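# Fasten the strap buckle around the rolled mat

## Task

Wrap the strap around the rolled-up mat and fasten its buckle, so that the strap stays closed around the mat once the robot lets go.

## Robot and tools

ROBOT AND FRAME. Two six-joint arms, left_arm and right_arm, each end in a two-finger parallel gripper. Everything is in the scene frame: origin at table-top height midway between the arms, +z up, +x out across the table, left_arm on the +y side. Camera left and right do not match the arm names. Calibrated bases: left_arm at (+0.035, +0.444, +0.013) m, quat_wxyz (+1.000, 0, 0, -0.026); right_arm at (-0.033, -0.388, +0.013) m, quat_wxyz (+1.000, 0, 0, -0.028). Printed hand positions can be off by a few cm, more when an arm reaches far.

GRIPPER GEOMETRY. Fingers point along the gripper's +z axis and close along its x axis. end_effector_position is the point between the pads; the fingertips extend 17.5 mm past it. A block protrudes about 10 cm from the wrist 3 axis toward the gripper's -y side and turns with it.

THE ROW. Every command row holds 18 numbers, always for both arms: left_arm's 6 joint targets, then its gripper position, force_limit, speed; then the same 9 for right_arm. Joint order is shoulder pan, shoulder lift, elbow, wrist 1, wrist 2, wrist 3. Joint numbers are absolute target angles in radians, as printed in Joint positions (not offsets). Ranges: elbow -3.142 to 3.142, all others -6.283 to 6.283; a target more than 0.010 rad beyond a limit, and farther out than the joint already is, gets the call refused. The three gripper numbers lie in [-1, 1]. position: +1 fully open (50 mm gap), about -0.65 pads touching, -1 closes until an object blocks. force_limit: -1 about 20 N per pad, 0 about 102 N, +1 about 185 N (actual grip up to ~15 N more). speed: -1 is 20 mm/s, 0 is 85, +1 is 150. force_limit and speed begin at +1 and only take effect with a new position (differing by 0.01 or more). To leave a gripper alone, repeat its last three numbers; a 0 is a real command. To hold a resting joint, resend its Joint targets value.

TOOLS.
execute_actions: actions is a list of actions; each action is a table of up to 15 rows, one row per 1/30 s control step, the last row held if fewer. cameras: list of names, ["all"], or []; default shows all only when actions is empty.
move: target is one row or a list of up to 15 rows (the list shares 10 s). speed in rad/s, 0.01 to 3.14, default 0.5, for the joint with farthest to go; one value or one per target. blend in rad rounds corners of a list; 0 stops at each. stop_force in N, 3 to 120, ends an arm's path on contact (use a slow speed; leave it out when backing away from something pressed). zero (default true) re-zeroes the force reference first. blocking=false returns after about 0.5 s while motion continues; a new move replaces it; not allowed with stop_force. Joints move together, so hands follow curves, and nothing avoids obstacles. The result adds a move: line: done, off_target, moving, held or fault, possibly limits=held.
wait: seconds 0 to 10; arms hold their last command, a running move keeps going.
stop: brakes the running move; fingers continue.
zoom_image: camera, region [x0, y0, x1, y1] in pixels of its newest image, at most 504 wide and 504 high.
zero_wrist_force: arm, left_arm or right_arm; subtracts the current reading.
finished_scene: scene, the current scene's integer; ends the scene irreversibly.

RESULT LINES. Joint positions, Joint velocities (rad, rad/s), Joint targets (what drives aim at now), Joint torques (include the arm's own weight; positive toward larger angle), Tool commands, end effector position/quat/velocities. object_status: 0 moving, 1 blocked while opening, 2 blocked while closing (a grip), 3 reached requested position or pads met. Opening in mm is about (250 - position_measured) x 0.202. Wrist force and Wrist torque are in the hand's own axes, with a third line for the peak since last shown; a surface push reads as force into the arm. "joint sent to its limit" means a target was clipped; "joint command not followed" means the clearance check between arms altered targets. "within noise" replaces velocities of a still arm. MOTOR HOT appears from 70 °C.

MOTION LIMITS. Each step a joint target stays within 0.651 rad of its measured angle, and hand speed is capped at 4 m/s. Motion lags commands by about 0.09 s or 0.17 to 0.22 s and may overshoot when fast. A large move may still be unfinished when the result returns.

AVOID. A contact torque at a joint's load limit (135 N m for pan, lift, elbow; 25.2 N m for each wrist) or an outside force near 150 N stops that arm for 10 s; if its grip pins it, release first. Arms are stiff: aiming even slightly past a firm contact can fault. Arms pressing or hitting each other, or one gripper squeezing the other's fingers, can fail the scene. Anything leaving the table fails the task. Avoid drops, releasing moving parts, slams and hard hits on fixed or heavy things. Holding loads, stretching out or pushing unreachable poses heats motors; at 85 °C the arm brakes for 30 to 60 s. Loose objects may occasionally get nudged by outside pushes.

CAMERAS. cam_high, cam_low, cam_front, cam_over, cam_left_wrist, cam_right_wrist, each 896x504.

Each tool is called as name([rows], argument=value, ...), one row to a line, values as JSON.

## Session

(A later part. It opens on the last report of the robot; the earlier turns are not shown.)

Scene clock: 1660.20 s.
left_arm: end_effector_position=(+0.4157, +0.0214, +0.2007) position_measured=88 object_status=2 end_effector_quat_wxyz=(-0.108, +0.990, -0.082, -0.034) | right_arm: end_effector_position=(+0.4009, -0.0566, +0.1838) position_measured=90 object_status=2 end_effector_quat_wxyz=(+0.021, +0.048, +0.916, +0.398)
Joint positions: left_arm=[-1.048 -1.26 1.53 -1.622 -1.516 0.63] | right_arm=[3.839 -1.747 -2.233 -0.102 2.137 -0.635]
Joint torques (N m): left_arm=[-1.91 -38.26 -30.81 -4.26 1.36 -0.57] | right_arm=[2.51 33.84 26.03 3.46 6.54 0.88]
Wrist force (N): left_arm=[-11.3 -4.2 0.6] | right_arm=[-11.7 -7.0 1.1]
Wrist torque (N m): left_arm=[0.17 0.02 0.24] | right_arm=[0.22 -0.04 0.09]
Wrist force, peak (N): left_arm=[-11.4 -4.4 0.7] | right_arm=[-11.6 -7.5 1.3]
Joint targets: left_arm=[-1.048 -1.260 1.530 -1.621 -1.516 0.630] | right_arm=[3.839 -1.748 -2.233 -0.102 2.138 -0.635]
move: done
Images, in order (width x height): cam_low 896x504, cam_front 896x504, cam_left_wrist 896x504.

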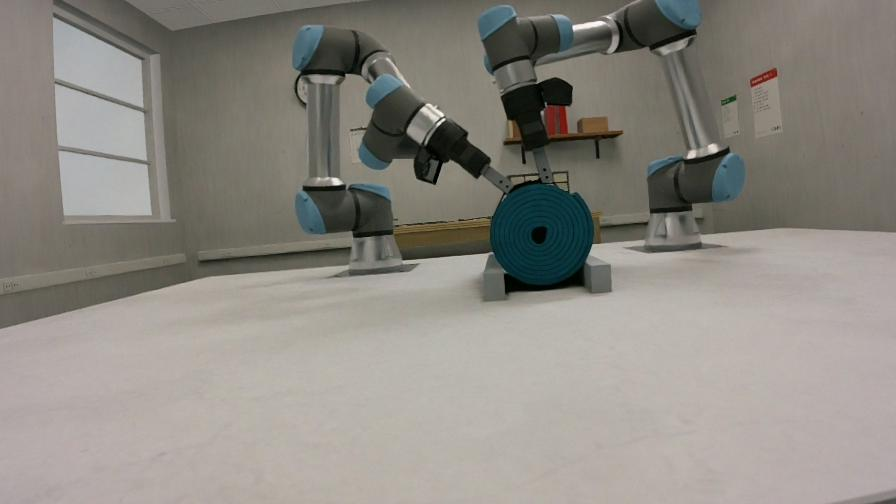

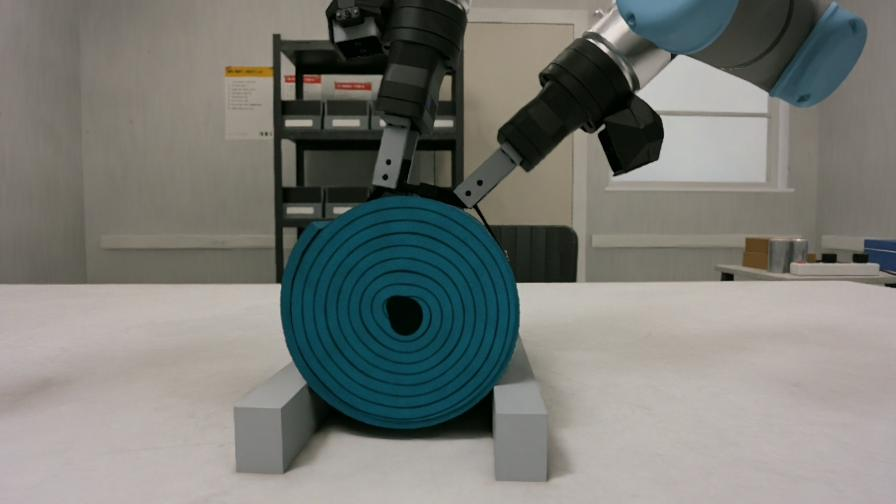

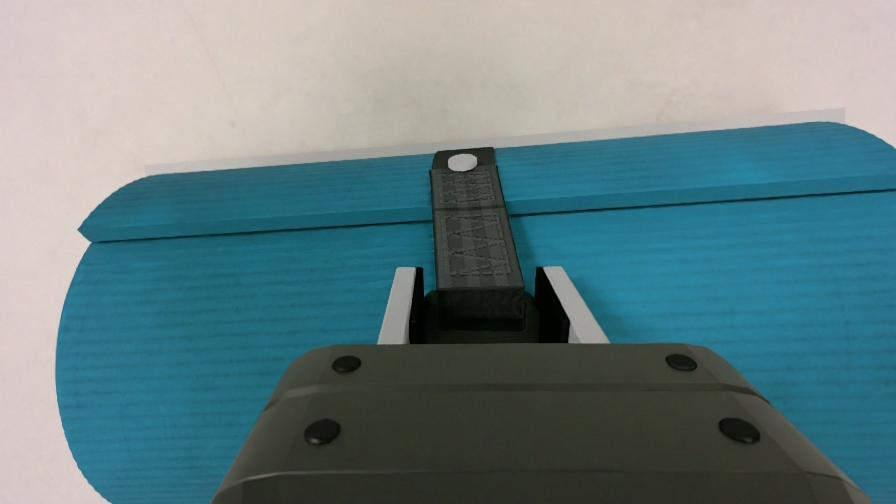

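move(target=[-1.0721, -1.2149, 1.4644, -1.5388, -1.4914, 0.5629, -1, 0, -1, 3.8391, -1.7475, -2.2331, -0.1023, 2.1377, -0.6354, -1, 0, -1], speed=0.03, stop_force=25, cameras=["cam_left_wrist", "cam_front", "cam_low"])

zoom_image(camera="cam_front", region=[345, 155, 485, 225])

zoom_image(camera="cam_left_wrist", region=[390, 200, 570, 350])

Scene clock: 1688.17 s.
left_arm: end_effector_position=(+0.4126, +0.0121, +0.2009) position_measured=88 object_status=2 end_effector_quat_wxyz=(-0.142, +0.987, -0.063, -0.033) | right_arm: end_effector_position=(+0.4008, -0.0566, +0.1838) position_measured=90 object_status=2 end_effector_quat_wxyz=(+0.021, +0.048, +0.916, +0.398)
Joint positions: left_arm=[-1.072 -1.215 1.464 -1.539 -1.491 0.563] | right_arm=[3.839 -1.747 -2.233 -0.102 2.138 -0.635]
Joint torques (N m): left_arm=[1.16 -47.91 -19.45 -6.64 -2.81 2.52] | right_arm=[2.84 33.8 25.7 6.13 3.1 0.86]
Wrist force (N): left_arm=[1.4 -9.3 2.3] | right_arm=[0.0 -10.5 0.1]
Wrist torque (N m): left_arm=[0.03 0.06 0.08] | right_arm=[0.06 0.42 -0.34]
Wrist force, peak (N): left_arm=[-8.3 -18.4 1.1] | right_arm=[-8.0 -19.0 -6.6]
Joint targets: left_arm=[-1.072 -1.215 1.464 -1.539 -1.491 0.563] | right_arm=[3.839 -1.748 -2.233 -0.102 2.138 -0.635]
move: done
Images, in order (width x height): cam_low 896x504, cam_front 896x504, cam_left_wrist 896x504.

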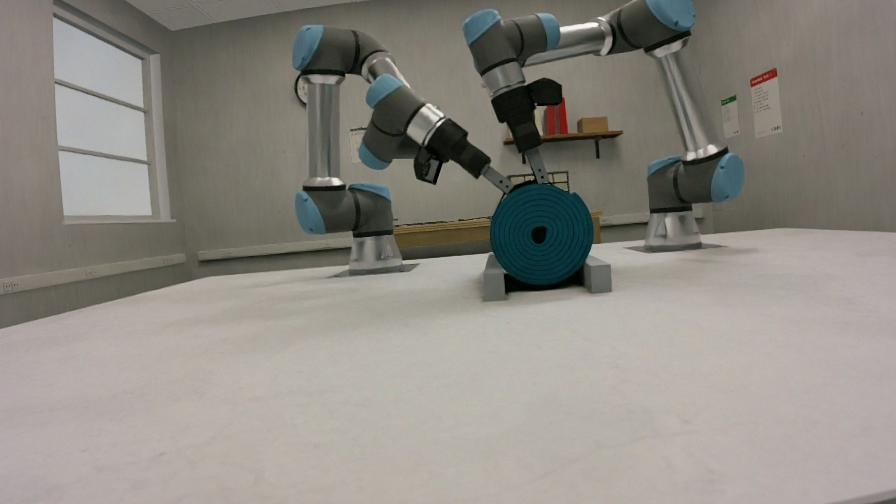

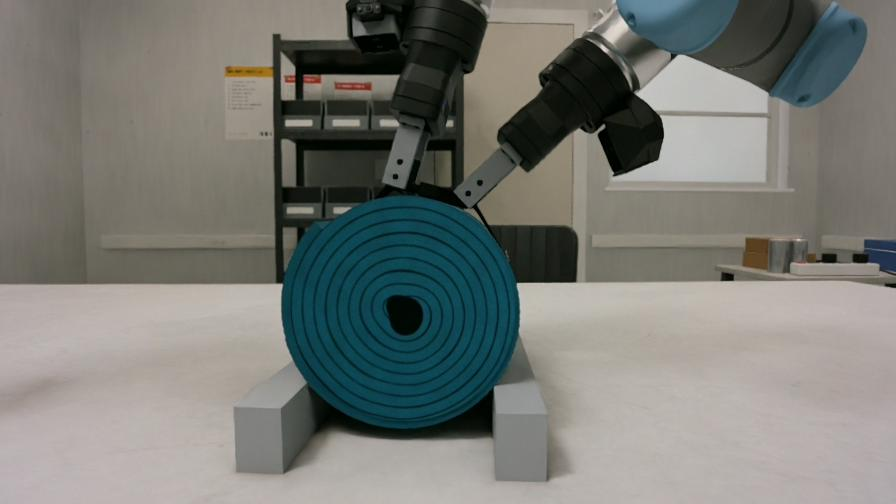

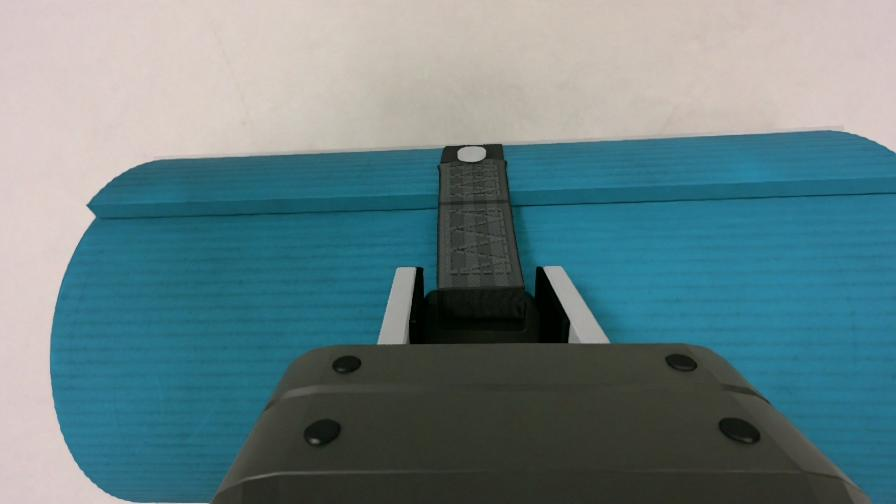

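Scaled by 3.600.

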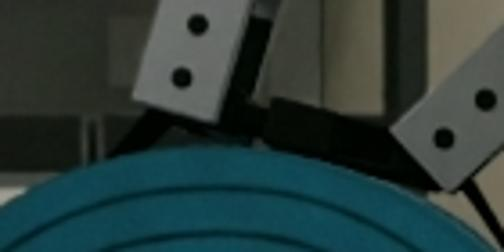

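Scaled by 2.800.

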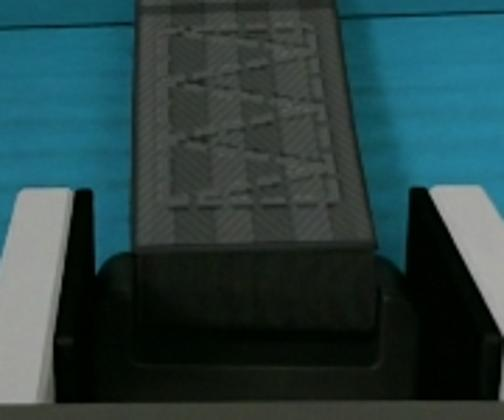

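move(target=[-1.0813, -1.1958, 1.4451, -1.5380, -1.4940, 0.5538, -1, 0, -1, 3.8391, -1.7475, -2.2331, -0.1023, 2.1377, -0.6354, -1, 0, -1], speed=0.02, stop_force=35, cameras=["cam_left_wrist", "cam_front", "cam_low", "cam_high"])

zoom_image(camera="cam_front", region=[345, 155, 485, 225])

zoom_image(camera="cam_low", region=[490, 150, 590, 220])

zoom_image(camera="cam_high", region=[410, 170, 500, 235])

Scene clock: 1694.93 s.
left_arm: end_effector_position=(+0.4116, +0.0047, +0.1988) position_measured=88 object_status=2 end_effector_quat_wxyz=(-0.142, +0.987, -0.063, -0.033) | right_arm: end_effector_position=(+0.4008, -0.0566, +0.1838) position_measured=90 object_status=2 end_effector_quat_wxyz=(+0.021, +0.048, +0.916, +0.398)
Joint positions: left_arm=[-1.079 -1.201 1.45 -1.538 -1.493 0.556] | right_arm=[3.839 -1.747 -2.233 -0.102 2.138 -0.635]
Joint torques (N m): left_arm=[-10.19 -47.32 -25.54 -13.25 -4.59 3.05] | right_arm=[19.38 33.82 30.41 10.81 7.71 1]
Wrist force (N): left_arm=[3.1 -41.8 3.6] | right_arm=[1.9 -32.6 -18.6]
Wrist torque (N m): left_arm=[-0.09 0.07 -0.49] | right_arm=[0.31 0.16 0.02]
Wrist force, peak (N): left_arm=[3.4 -50.0 2.8] | right_arm=[3.5 -36.1 -24.4]
Joint targets: left_arm=[-1.079 -1.201 1.450 -1.538 -1.493 0.556] | right_arm=[3.839 -1.748 -2.233 -0.102 2.138 -0.635]
move: contact (left_arm)
Images, in order (width x height): cam_high 896x504, cam_low 896x504, cam_front 896x504, cam_left_wrist 896x504.

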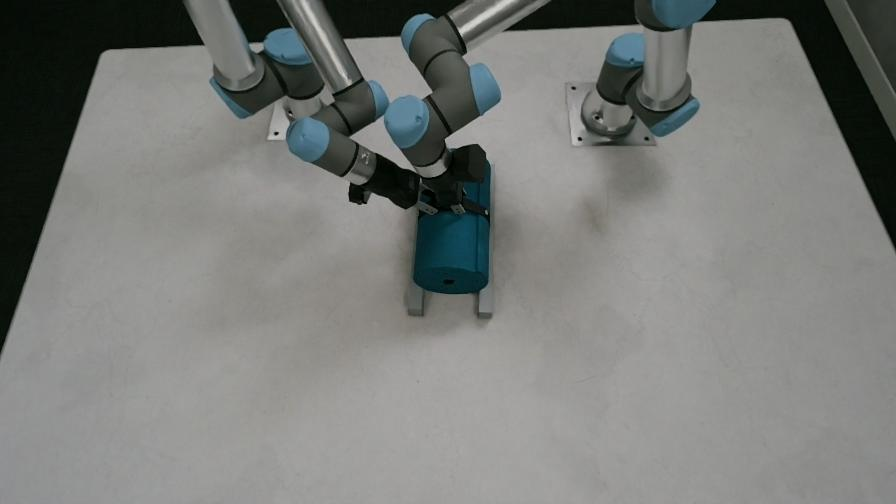

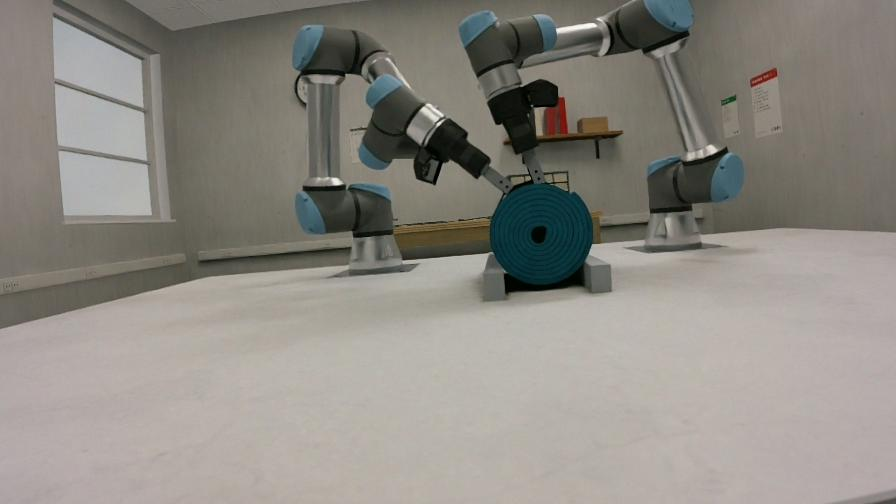

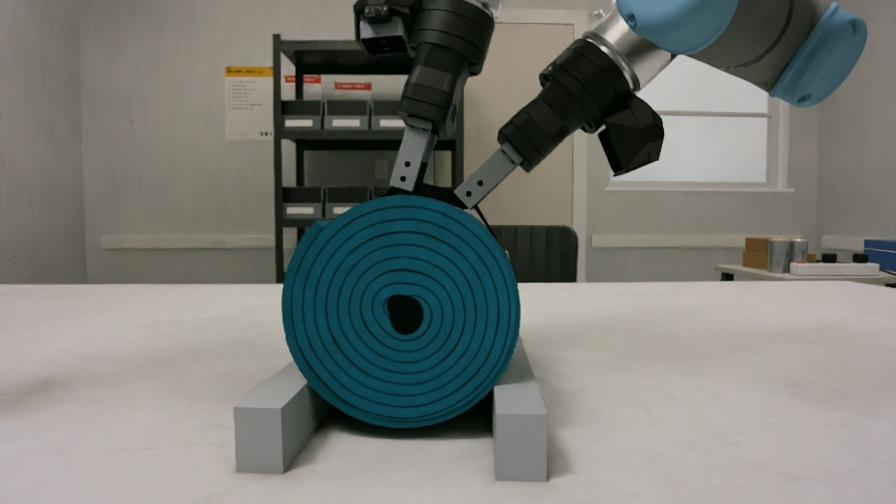

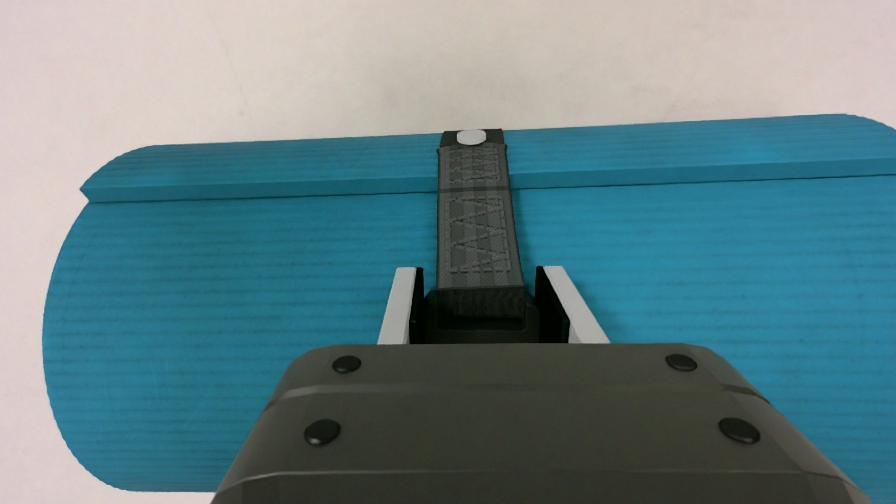

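Scaled by 3.600.

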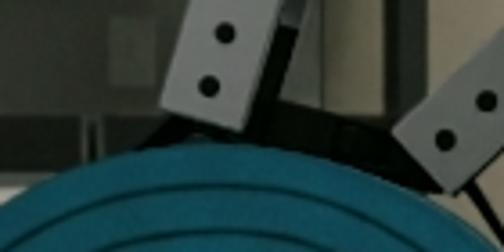

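Scaled by 5.040.

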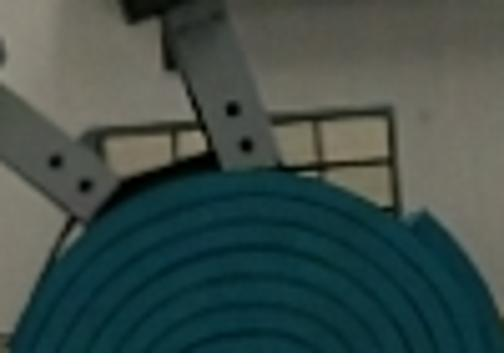

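Scaled by 5.600.

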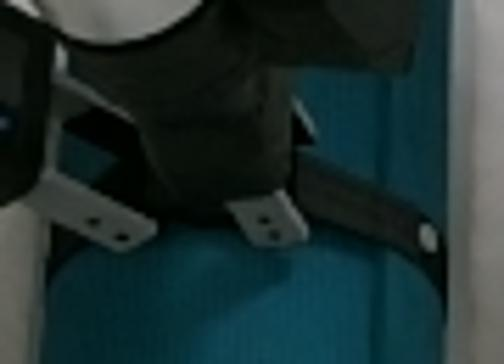

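move(target=[-1.0729, -1.1967, 1.4439, -1.5326, -1.5063, 0.5119, -1, 0, -1, 3.8391, -1.7475, -2.2331, -0.1023, 2.1377, -0.6354, -1, 0, -1], speed=0.03, stop_force=40)

Scene clock: 1736.07 s.
left_arm: end_effector_position=(+0.4115, +0.0045, +0.1987) position_measured=88 object_status=2 end_effector_quat_wxyz=(-0.141, +0.989, -0.037, -0.037) | right_arm: end_effector_position=(+0.4008, -0.0566, +0.1838) position_measured=90 object_status=2 end_effector_quat_wxyz=(+0.021, +0.048, +0.916, +0.398)
Joint positions: left_arm=[-1.073 -1.197 1.444 -1.533 -1.506 0.512] | right_arm=[3.839 -1.747 -2.233 -0.102 2.138 -0.635]
Joint torques (N m): left_arm=[-2.82 -33.75 -36.54 -12.81 0.44 1.85] | right_arm=[11.93 33.27 35.07 8.8 6.2 -0.4]
Wrist force (N): left_arm=[-16.0 -38.6 3.2] | right_arm=[-16.4 -30.9 -14.7]
Wrist torque (N m): left_arm=[-0.10 0.21 0.74] | right_arm=[0.27 0.07 -0.01]
Wrist force, peak (N): left_arm=[-16.3 -39.1 2.9] | right_arm=[-16.9 -30.9 -15.1]
Joint targets: left_arm=[-1.073 -1.197 1.444 -1.533 -1.506 0.512] | right_arm=[3.839 -1.748 -2.233 -0.102 2.138 -0.635]
move: done

move(target=[-1.0802, -1.1926, 1.4417, -1.5359, -1.5008, 0.5299, -1, 0, -1, 3.8391, -1.7475, -2.2331, -0.1023, 2.1377, -0.6354, -1, 0, -1], speed=0.015, stop_force=30, cameras=["cam_left_wrist", "cam_front", "cam_low"])

zoom_image(camera="cam_front", region=[345, 155, 485, 225])

zoom_image(camera="cam_left_wrist", region=[390, 200, 570, 350])

Scene clock: 1748.90 s.
left_arm: end_effector_position=(+0.4105, +0.0039, +0.1980) position_measured=88 object_status=2 end_effector_quat_wxyz=(-0.143, +0.988, -0.043, -0.037) | right_arm: end_effector_position=(+0.4008, -0.0566, +0.1838) position_measured=90 object_status=2 end_effector_quat_wxyz=(+0.021, +0.048, +0.916, +0.398)
Joint positions: left_arm=[-1.076 -1.195 1.443 -1.53 -1.504 0.52] | right_arm=[3.839 -1.747 -2.233 -0.102 2.138 -0.635]
Joint torques (N m): left_arm=[-15.37 -42.01 -28.42 -13.68 -9.33 -2.15] | right_arm=[23.9 33.72 48.46 12.7 9.7 -1.11]
Wrist force (N): left_arm=[4.7 -54.6 0.9] | right_arm=[1.1 -43.1 -23.8]
Wrist torque (N m): left_arm=[-0.04 0.17 -0.28] | right_arm=[0.59 0.32 -0.18]
Wrist force, peak (N): left_arm=[2.2 -65.7 1.1] | right_arm=[-1.4 -48.2 -31.7]
Joint targets: left_arm=[-1.076 -1.195 1.443 -1.532 -1.504 0.520] | right_arm=[3.839 -1.748 -2.233 -0.102 2.138 -0.635]
move: contact (left_arm)
Images, in order (width x height): cam_low 896x504, cam_front 896x504, cam_left_wrist 896x504.

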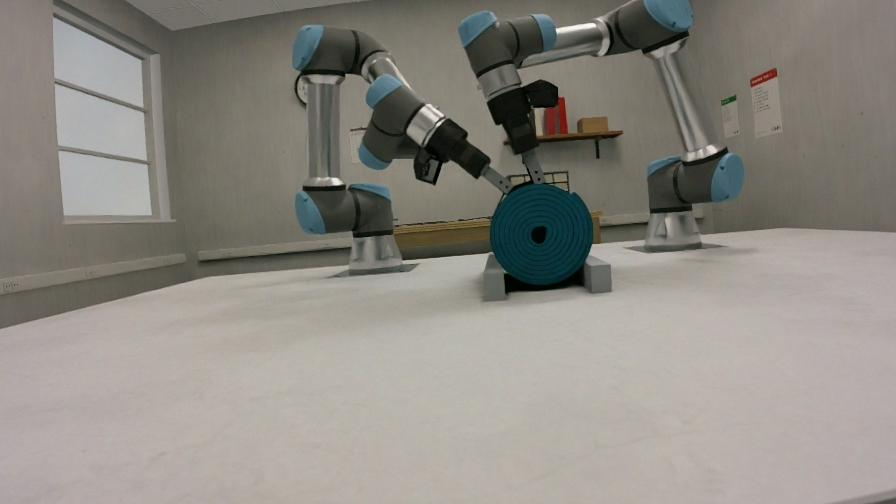

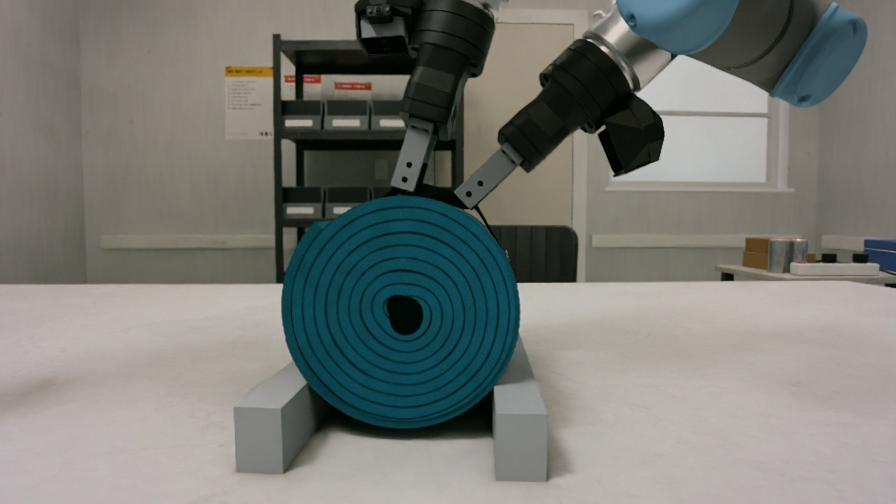

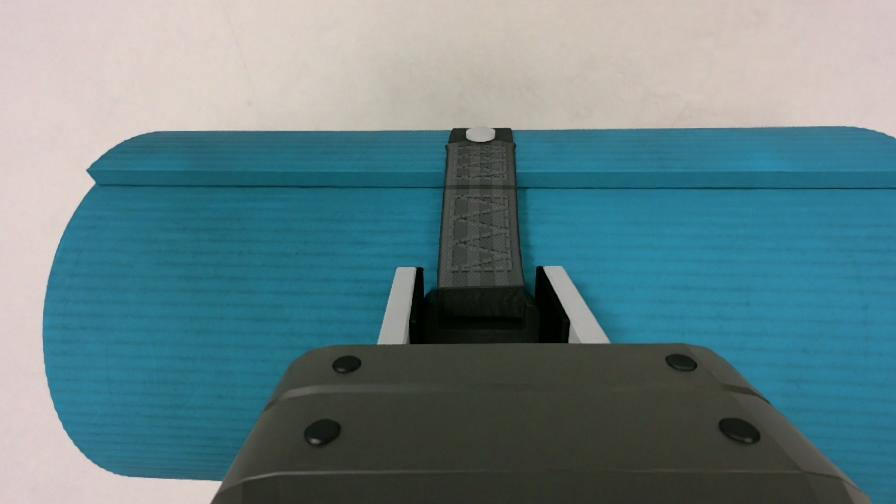

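Scaled by 3.600.

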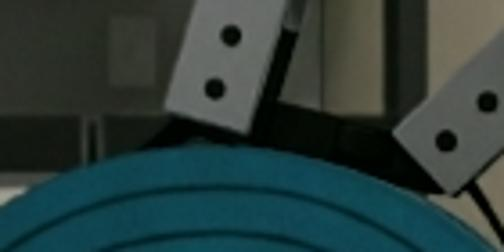

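Scaled by 2.800.

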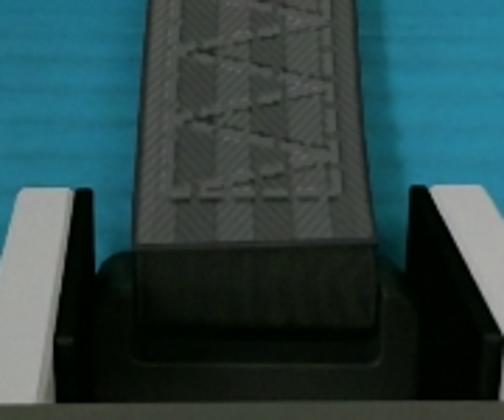

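execute_actions(actions=[], cameras=["cam_front", "cam_high", "cam_right_wrist", "cam_left_wrist"])

Scene clock: 1791.37 s.
left_arm: end_effector_position=(+0.4105, +0.0039, +0.1980) position_measured=88 object_status=2 end_effector_quat_wxyz=(-0.143, +0.988, -0.043, -0.037) | right_arm: end_effector_position=(+0.4008, -0.0566, +0.1838) position_measured=90 object_status=2 end_effector_quat_wxyz=(+0.021, +0.048, +0.916, +0.398)
Joint positions: left_arm=[-1.076 -1.195 1.443 -1.53 -1.504 0.52] | right_arm=[3.839 -1.747 -2.233 -0.102 2.138 -0.635]
Joint velocities: within noise
Joint torques (N m): left_arm=[-16.16 -41.84 -27.23 -13.51 -6.59 -2.34] | right_arm=[23.75 33.67 48.88 12.23 9.77 -1.06]
Motor temperatures (°C): left_arm=[26 30 28 33 35 33] | right_arm=[33 32 24 30 41 35]
Wrist force (N): left_arm=[4.9 -54.8 1.1] | right_arm=[1.2 -43.5 -23.9]
Wrist torque (N m): left_arm=[-0.06 0.16 -0.28] | right_arm=[0.60 0.35 -0.18]
Wrist force, peak (N): left_arm=[4.9 -55.0 0.8] | right_arm=[1.0 -43.5 -24.2]
Joint targets: left_arm=[-1.076 -1.195 1.443 -1.532 -1.504 0.520] | right_arm=[3.839 -1.748 -2.233 -0.102 2.138 -0.635]
Tool commands: left_gripper/position=-1.0 left_gripper/force_limit=+0.0 left_gripper/speed=-1.0 right_gripper/position=-1.0 right_gripper/force_limit=+0.0 right_gripper/speed=-1.0
Images, in order (width x height): cam_high 896x504, cam_front 896x504, cam_left_wrist 896x504, cam_right_wrist 896x504.

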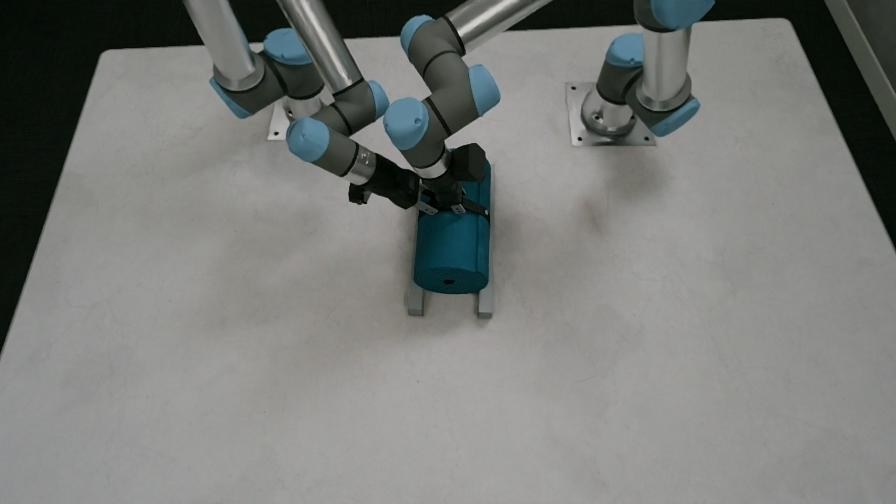

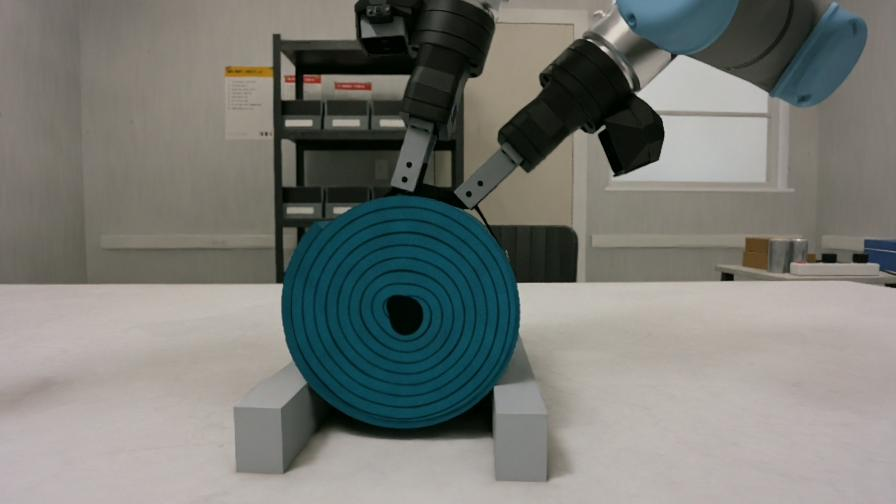

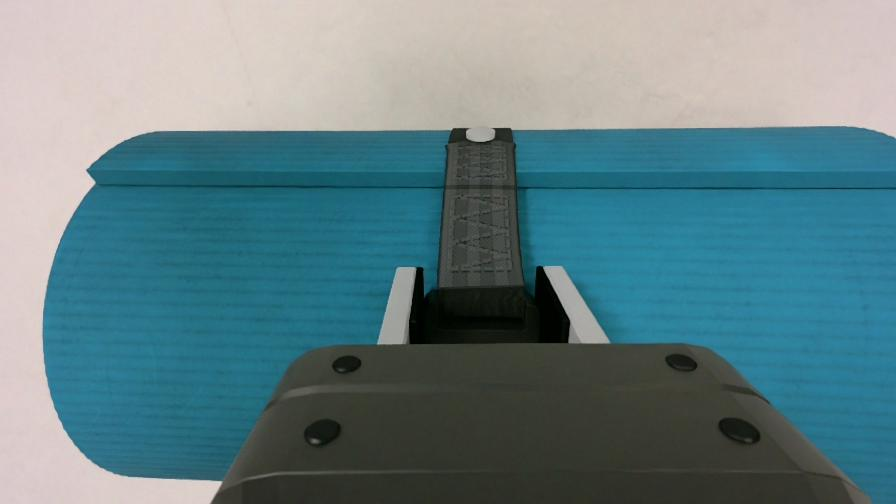

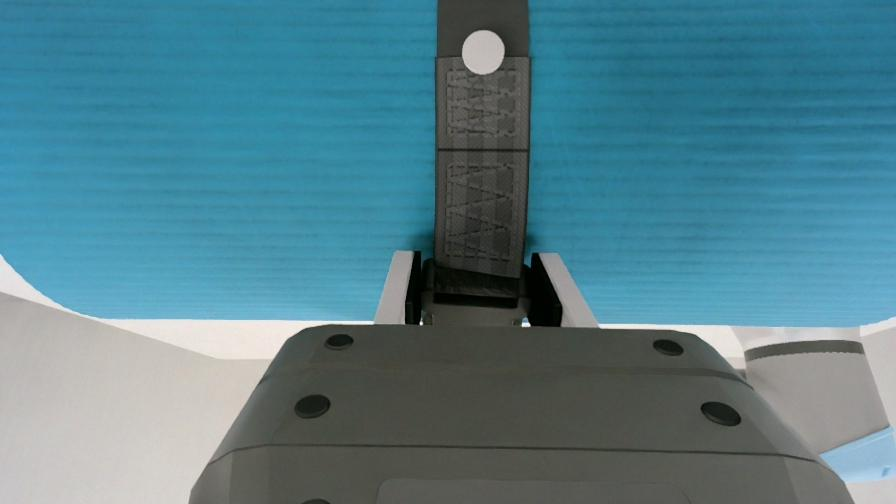

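move(target=[-1.0735,-1.2002,1.4483,-1.5322,-1.5033,0.5225,-1,0,-1,3.8391,-1.7475,-2.2331,-0.1023,2.1377,-0.6354,-1,0,-1], speed=0.03)

move(target=[-1.0718,-1.2037,1.4518,-1.5323,-1.5028,0.5242,-1,0,-1,3.8391,-1.7475,-2.2331,-0.1023,2.1377,-0.6354,-1,0,-1], speed=0.03, stop_force=20)

Scene clock: 1798.67 s.
left_arm: end_effector_position=(+0.4111, +0.0061, +0.1989) position_measured=88 object_status=2 end_effector_quat_wxyz=(-0.142, +0.988, -0.043, -0.037) | right_arm: end_effector_position=(+0.4008, -0.0565, +0.1839) position_measured=90 object_status=2 end_effector_quat_wxyz=(+0.021, +0.048, +0.916, +0.398)
Joint positions: left_arm=[-1.074 -1.2 1.448 -1.532 -1.503 0.523] | right_arm=[3.839 -1.747 -2.233 -0.102 2.138 -0.635]
Joint torques (N m): left_arm=[9.58 -44.53 -21.48 -2.49 2.51 1.88] | right_arm=[2.88 33.84 23.8 4.71 4.22 -1.04]
Wrist force (N): left_arm=[-3.4 -3.1 -1.6] | right_arm=[-4.9 -5.8 6.5]
Wrist torque (N m): left_arm=[-0.05 0.06 0.07] | right_arm=[0.23 0.27 -0.19]
Wrist force, peak (N): left_arm=[5.1 -55.0 1.0] | right_arm=[1.1 -43.7 -24.0]
Joint targets: left_arm=[-1.073 -1.200 1.448 -1.532 -1.503 0.522] | right_arm=[3.839 -1.748 -2.233 -0.102 2.138 -0.635]
move: done

Scene clock: 1799.97 s.
left_arm: end_effector_position=(+0.4112, +0.0069, +0.1991) position_measured=88 object_status=2 end_effector_quat_wxyz=(-0.142, +0.988, -0.043, -0.037) | right_arm: end_effector_position=(+0.4008, -0.0566, +0.1838) position_measured=90 object_status=2 end_effector_quat_wxyz=(+0.021, +0.048, +0.916, +0.398)
Joint positions: left_arm=[-1.073 -1.202 1.45 -1.532 -1.503 0.523] | right_arm=[3.839 -1.747 -2.233 -0.102 2.138 -0.635]
Joint torques (N m): left_arm=[1.07 -34.89 -28.31 1.64 1.73 -2.42] | right_arm=[-12.14 33.31 3.42 1.7 -1.98 -1.03]
Wrist force (N): left_arm=[-6.2 17.1 -2.7] | right_arm=[-6.1 11.4 17.1]
Wrist torque (N m): left_arm=[0.19 0.22 -0.05] | right_arm=[0.50 0.11 -0.03]
Wrist force, peak (N): left_arm=[-6.3 18.5 -2.8] | right_arm=[-6.6 12.0 17.9]
Joint targets: left_arm=[-1.073 -1.202 1.450 -1.532 -1.503 0.523] | right_arm=[3.839 -1.748 -2.233 -0.102 2.138 -0.635]
move: contact (left_arm)

move(target=[-1.0705,-1.2063,1.4544,-1.5324,-1.5024,0.5254,-1,0,-1,3.8391,-1.7475,-2.2331,-0.1023,2.1377,-0.6354,-1,0,-1], speed=0.02, stop_force=20, cameras=["cam_front"])

zoom_image(camera="cam_front", region=[345, 155, 485, 225])

Scene clock: 1806.33 s.
left_arm: end_effector_position=(+0.4112, +0.0078, +0.1994) position_measured=88 object_status=2 end_effector_quat_wxyz=(-0.142, +0.988, -0.043, -0.037) | right_arm: end_effector_position=(+0.4008, -0.0566, +0.1838) position_measured=90 object_status=2 end_effector_quat_wxyz=(+0.021, +0.048, +0.916, +0.398)
Joint positions: left_arm=[-1.072 -1.203 1.451 -1.533 -1.503 0.524] | right_arm=[3.839 -1.747 -2.233 -0.102 2.138 -0.635]
Joint torques (N m): left_arm=[7.35 -38.65 -23.54 7.35 4.42 -2.39] | right_arm=[-12.26 33.26 5.4 -0.6 -1.84 -1.08]
Wrist force (N): left_arm=[-6.2 35.5 -3.1] | right_arm=[-6.3 25.5 26.8]
Wrist torque (N m): left_arm=[0.29 0.20 -0.13] | right_arm=[0.44 0.11 0.03]
Wrist force, peak (N): left_arm=[-6.1 40.9 -3.5] | right_arm=[-6.1 29.0 30.1]
Joint targets: left_arm=[-1.072 -1.203 1.451 -1.532 -1.503 0.524] | right_arm=[3.839 -1.748 -2.233 -0.102 2.138 -0.635]
move: contact (left_arm)
Images, in order (width x height): cam_front 896x504.

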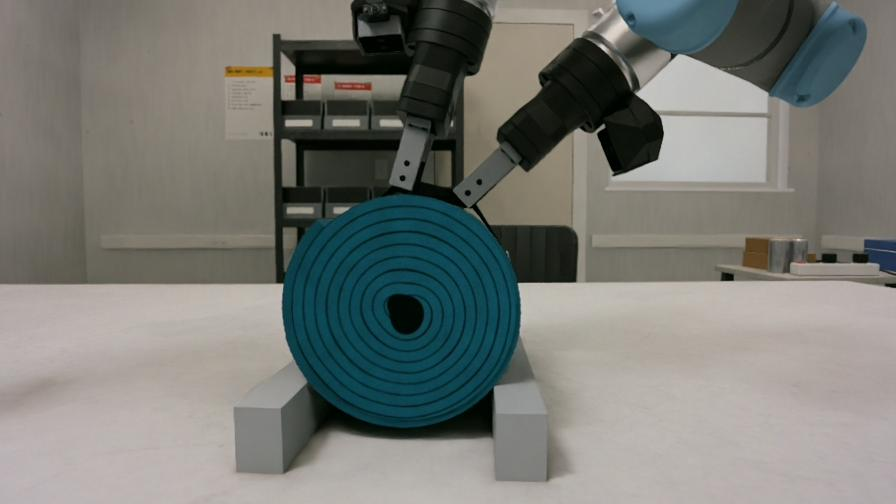

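Scaled by 3.600.

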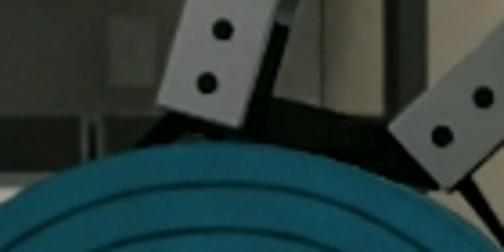

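move(target=[-1.0734,-1.2004,1.4485,-1.5322,-1.5033,0.5226,-1,0,-1,3.8391,-1.7475,-2.2331,-0.1023,2.1377,-0.6354,-1,0,-1], speed=0.03)

move(target=[-1.0734,-1.2004,1.4485,-1.5322,-1.5033,0.5226,0.1,0,-1,3.8391,-1.7475,-2.2331,-0.1023,2.1377,-0.6354,-1,0,-1], speed=0.03, cameras=["cam_front", "cam_left_wrist"])

zoom_image(camera="cam_front", region=[345, 155, 485, 225])

zoom_image(camera="cam_left_wrist", region=[340, 160, 620, 340])

Scene clock: 1815.57 s.
left_arm: end_effector_position=(+0.4112, +0.0064, +0.1989) position_measured=88 object_status=2 end_effector_quat_wxyz=(-0.142, +0.988, -0.043, -0.037) | right_arm: end_effector_position=(+0.4009, -0.0566, +0.1838) position_measured=90 object_status=2 end_effector_quat_wxyz=(+0.021, +0.048, +0.916, +0.398)
Joint positions: left_arm=[-1.073 -1.2 1.448 -1.532 -1.503 0.523] | right_arm=[3.839 -1.747 -2.233 -0.102 2.138 -0.635]
Joint torques (N m): left_arm=[-6.02 -36.58 -28.86 -1.56 1.15 -2.36] | right_arm=[-5.51 32.74 7.96 4.07 0.18 -1.11]
Wrist force (N): left_arm=[-5.3 2.3 -1.9] | right_arm=[-5.7 0.1 8.2]
Wrist torque (N m): left_arm=[0.11 0.23 0.09] | right_arm=[0.28 0.20 -0.09]
Wrist force, peak (N): left_arm=[-6.2 35.7 -2.9] | right_arm=[-6.2 25.6 26.8]
Joint targets: left_arm=[-1.073 -1.200 1.448 -1.532 -1.503 0.523] | right_arm=[3.839 -1.748 -2.233 -0.102 2.138 -0.635]
move: done

Scene clock: 1816.07 s.
left_arm: end_effector_position=(+0.4111, +0.0063, +0.1989) position_measured=89 object_status=2 end_effector_quat_wxyz=(-0.142, +0.988, -0.043, -0.037) | right_arm: end_effector_position=(+0.4009, -0.0566, +0.1838) position_measured=90 object_status=2 end_effector_quat_wxyz=(+0.021, +0.048, +0.916, +0.398)
Joint positions: left_arm=[-1.073 -1.2 1.448 -1.532 -1.503 0.523] | right_arm=[3.839 -1.747 -2.233 -0.102 2.138 -0.635]
Joint torques (N m): left_arm=[-5.92 -41.16 -26.71 -4.39 -0.46 -1.58] | right_arm=[1.76 32.58 11.13 5.74 2.9 -1.07]
Wrist force (N): left_arm=[-4.9 2.7 -1.5] | right_arm=[-4.2 1.5 6.1]
Wrist torque (N m): left_arm=[0.23 0.23 0.09] | right_arm=[0.59 0.01 -0.10]
Wrist force, peak (N): left_arm=[-5.2 2.9 -1.7] | right_arm=[-4.6 2.1 6.5]
Joint targets: left_arm=[-1.073 -1.200 1.448 -1.532 -1.503 0.523] | right_arm=[3.839 -1.748 -2.233 -0.102 2.138 -0.635]
move: done
Images, in order (width x height): cam_front 896x504, cam_left_wrist 896x504.

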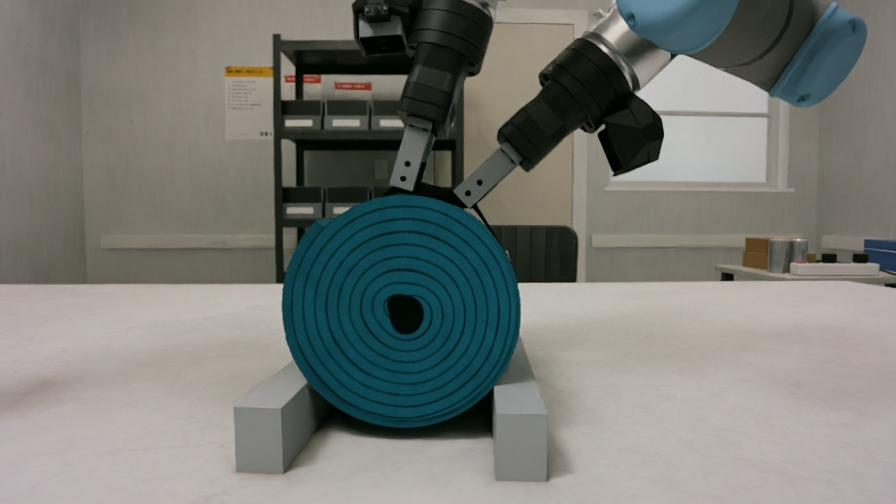

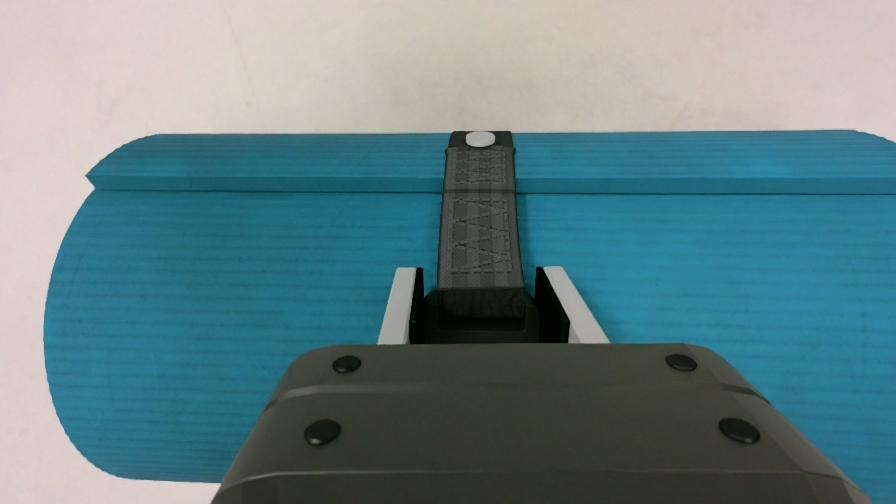

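Scaled by 3.600.

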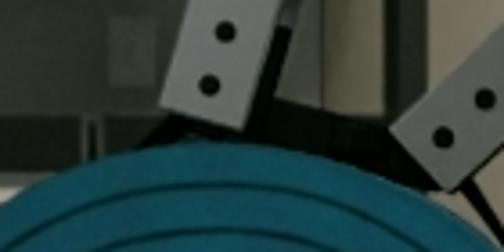

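Scaled by 1.800.

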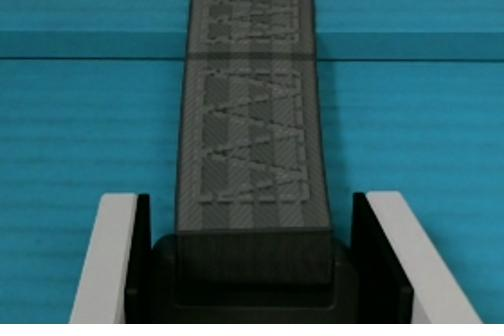

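move(target=[-1.0734,-1.2004,1.4485,-1.5322,-1.5033,0.5226,0.6,0,-1,3.8391,-1.7475,-2.2331,-0.1023,2.1377,-0.6354,-1,0,-1], speed=0.03, cameras=["cam_front", "cam_left_wrist"])

zoom_image(camera="cam_front", region=[345, 155, 485, 225])

zoom_image(camera="cam_left_wrist", region=[340, 160, 620, 340])

Scene clock: 1820.27 s.
left_arm: end_effector_position=(+0.4111, +0.0063, +0.1989) position_measured=63 object_status=3 end_effector_quat_wxyz=(-0.142, +0.988, -0.043, -0.037) | right_arm: end_effector_position=(+0.4008, -0.0565, +0.1838) position_measured=90 object_status=2 end_effector_quat_wxyz=(+0.021, +0.048, +0.916, +0.398)
Joint positions: left_arm=[-1.073 -1.2 1.448 -1.532 -1.503 0.523] | right_arm=[3.839 -1.747 -2.233 -0.102 2.138 -0.635]
Joint torques (N m): left_arm=[-5.84 -45.11 -19.87 -4.32 -0.33 2.22] | right_arm=[2.54 33.07 23.08 3.39 2.39 -1.06]
Wrist force (N): left_arm=[-0.8 2.4 -0.3] | right_arm=[-0.8 1.5 5.5]
Wrist torque (N m): left_arm=[0.41 0.13 0.10] | right_arm=[0.68 0.15 -0.32]
Wrist force, peak (N): left_arm=[-5.1 2.5 -1.9] | right_arm=[-4.3 1.5 6.4]
Joint targets: left_arm=[-1.073 -1.200 1.448 -1.532 -1.503 0.523] | right_arm=[3.839 -1.748 -2.233 -0.102 2.138 -0.635]
move: done
Images, in order (width x height): cam_front 896x504, cam_left_wrist 896x504.

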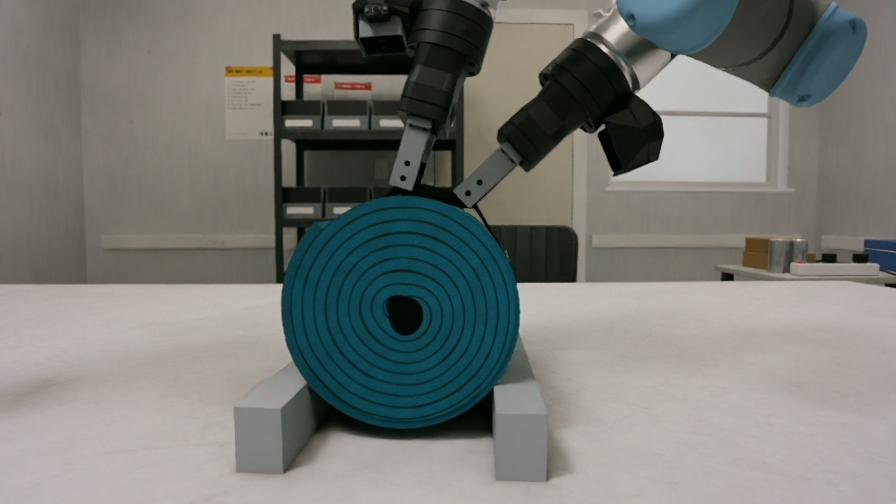

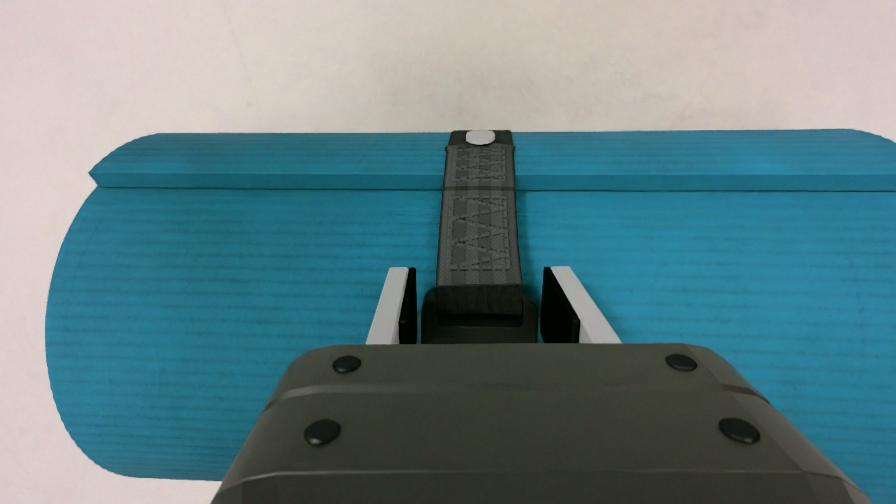

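Scaled by 3.600.

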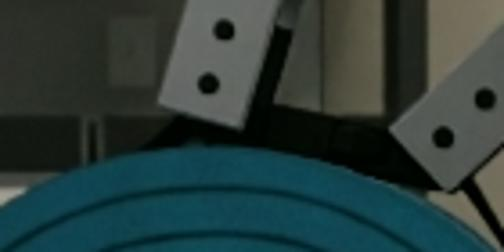

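Scaled by 1.800.

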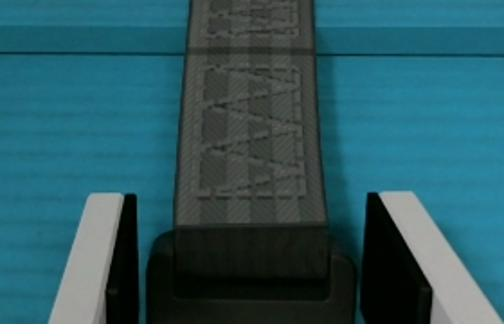

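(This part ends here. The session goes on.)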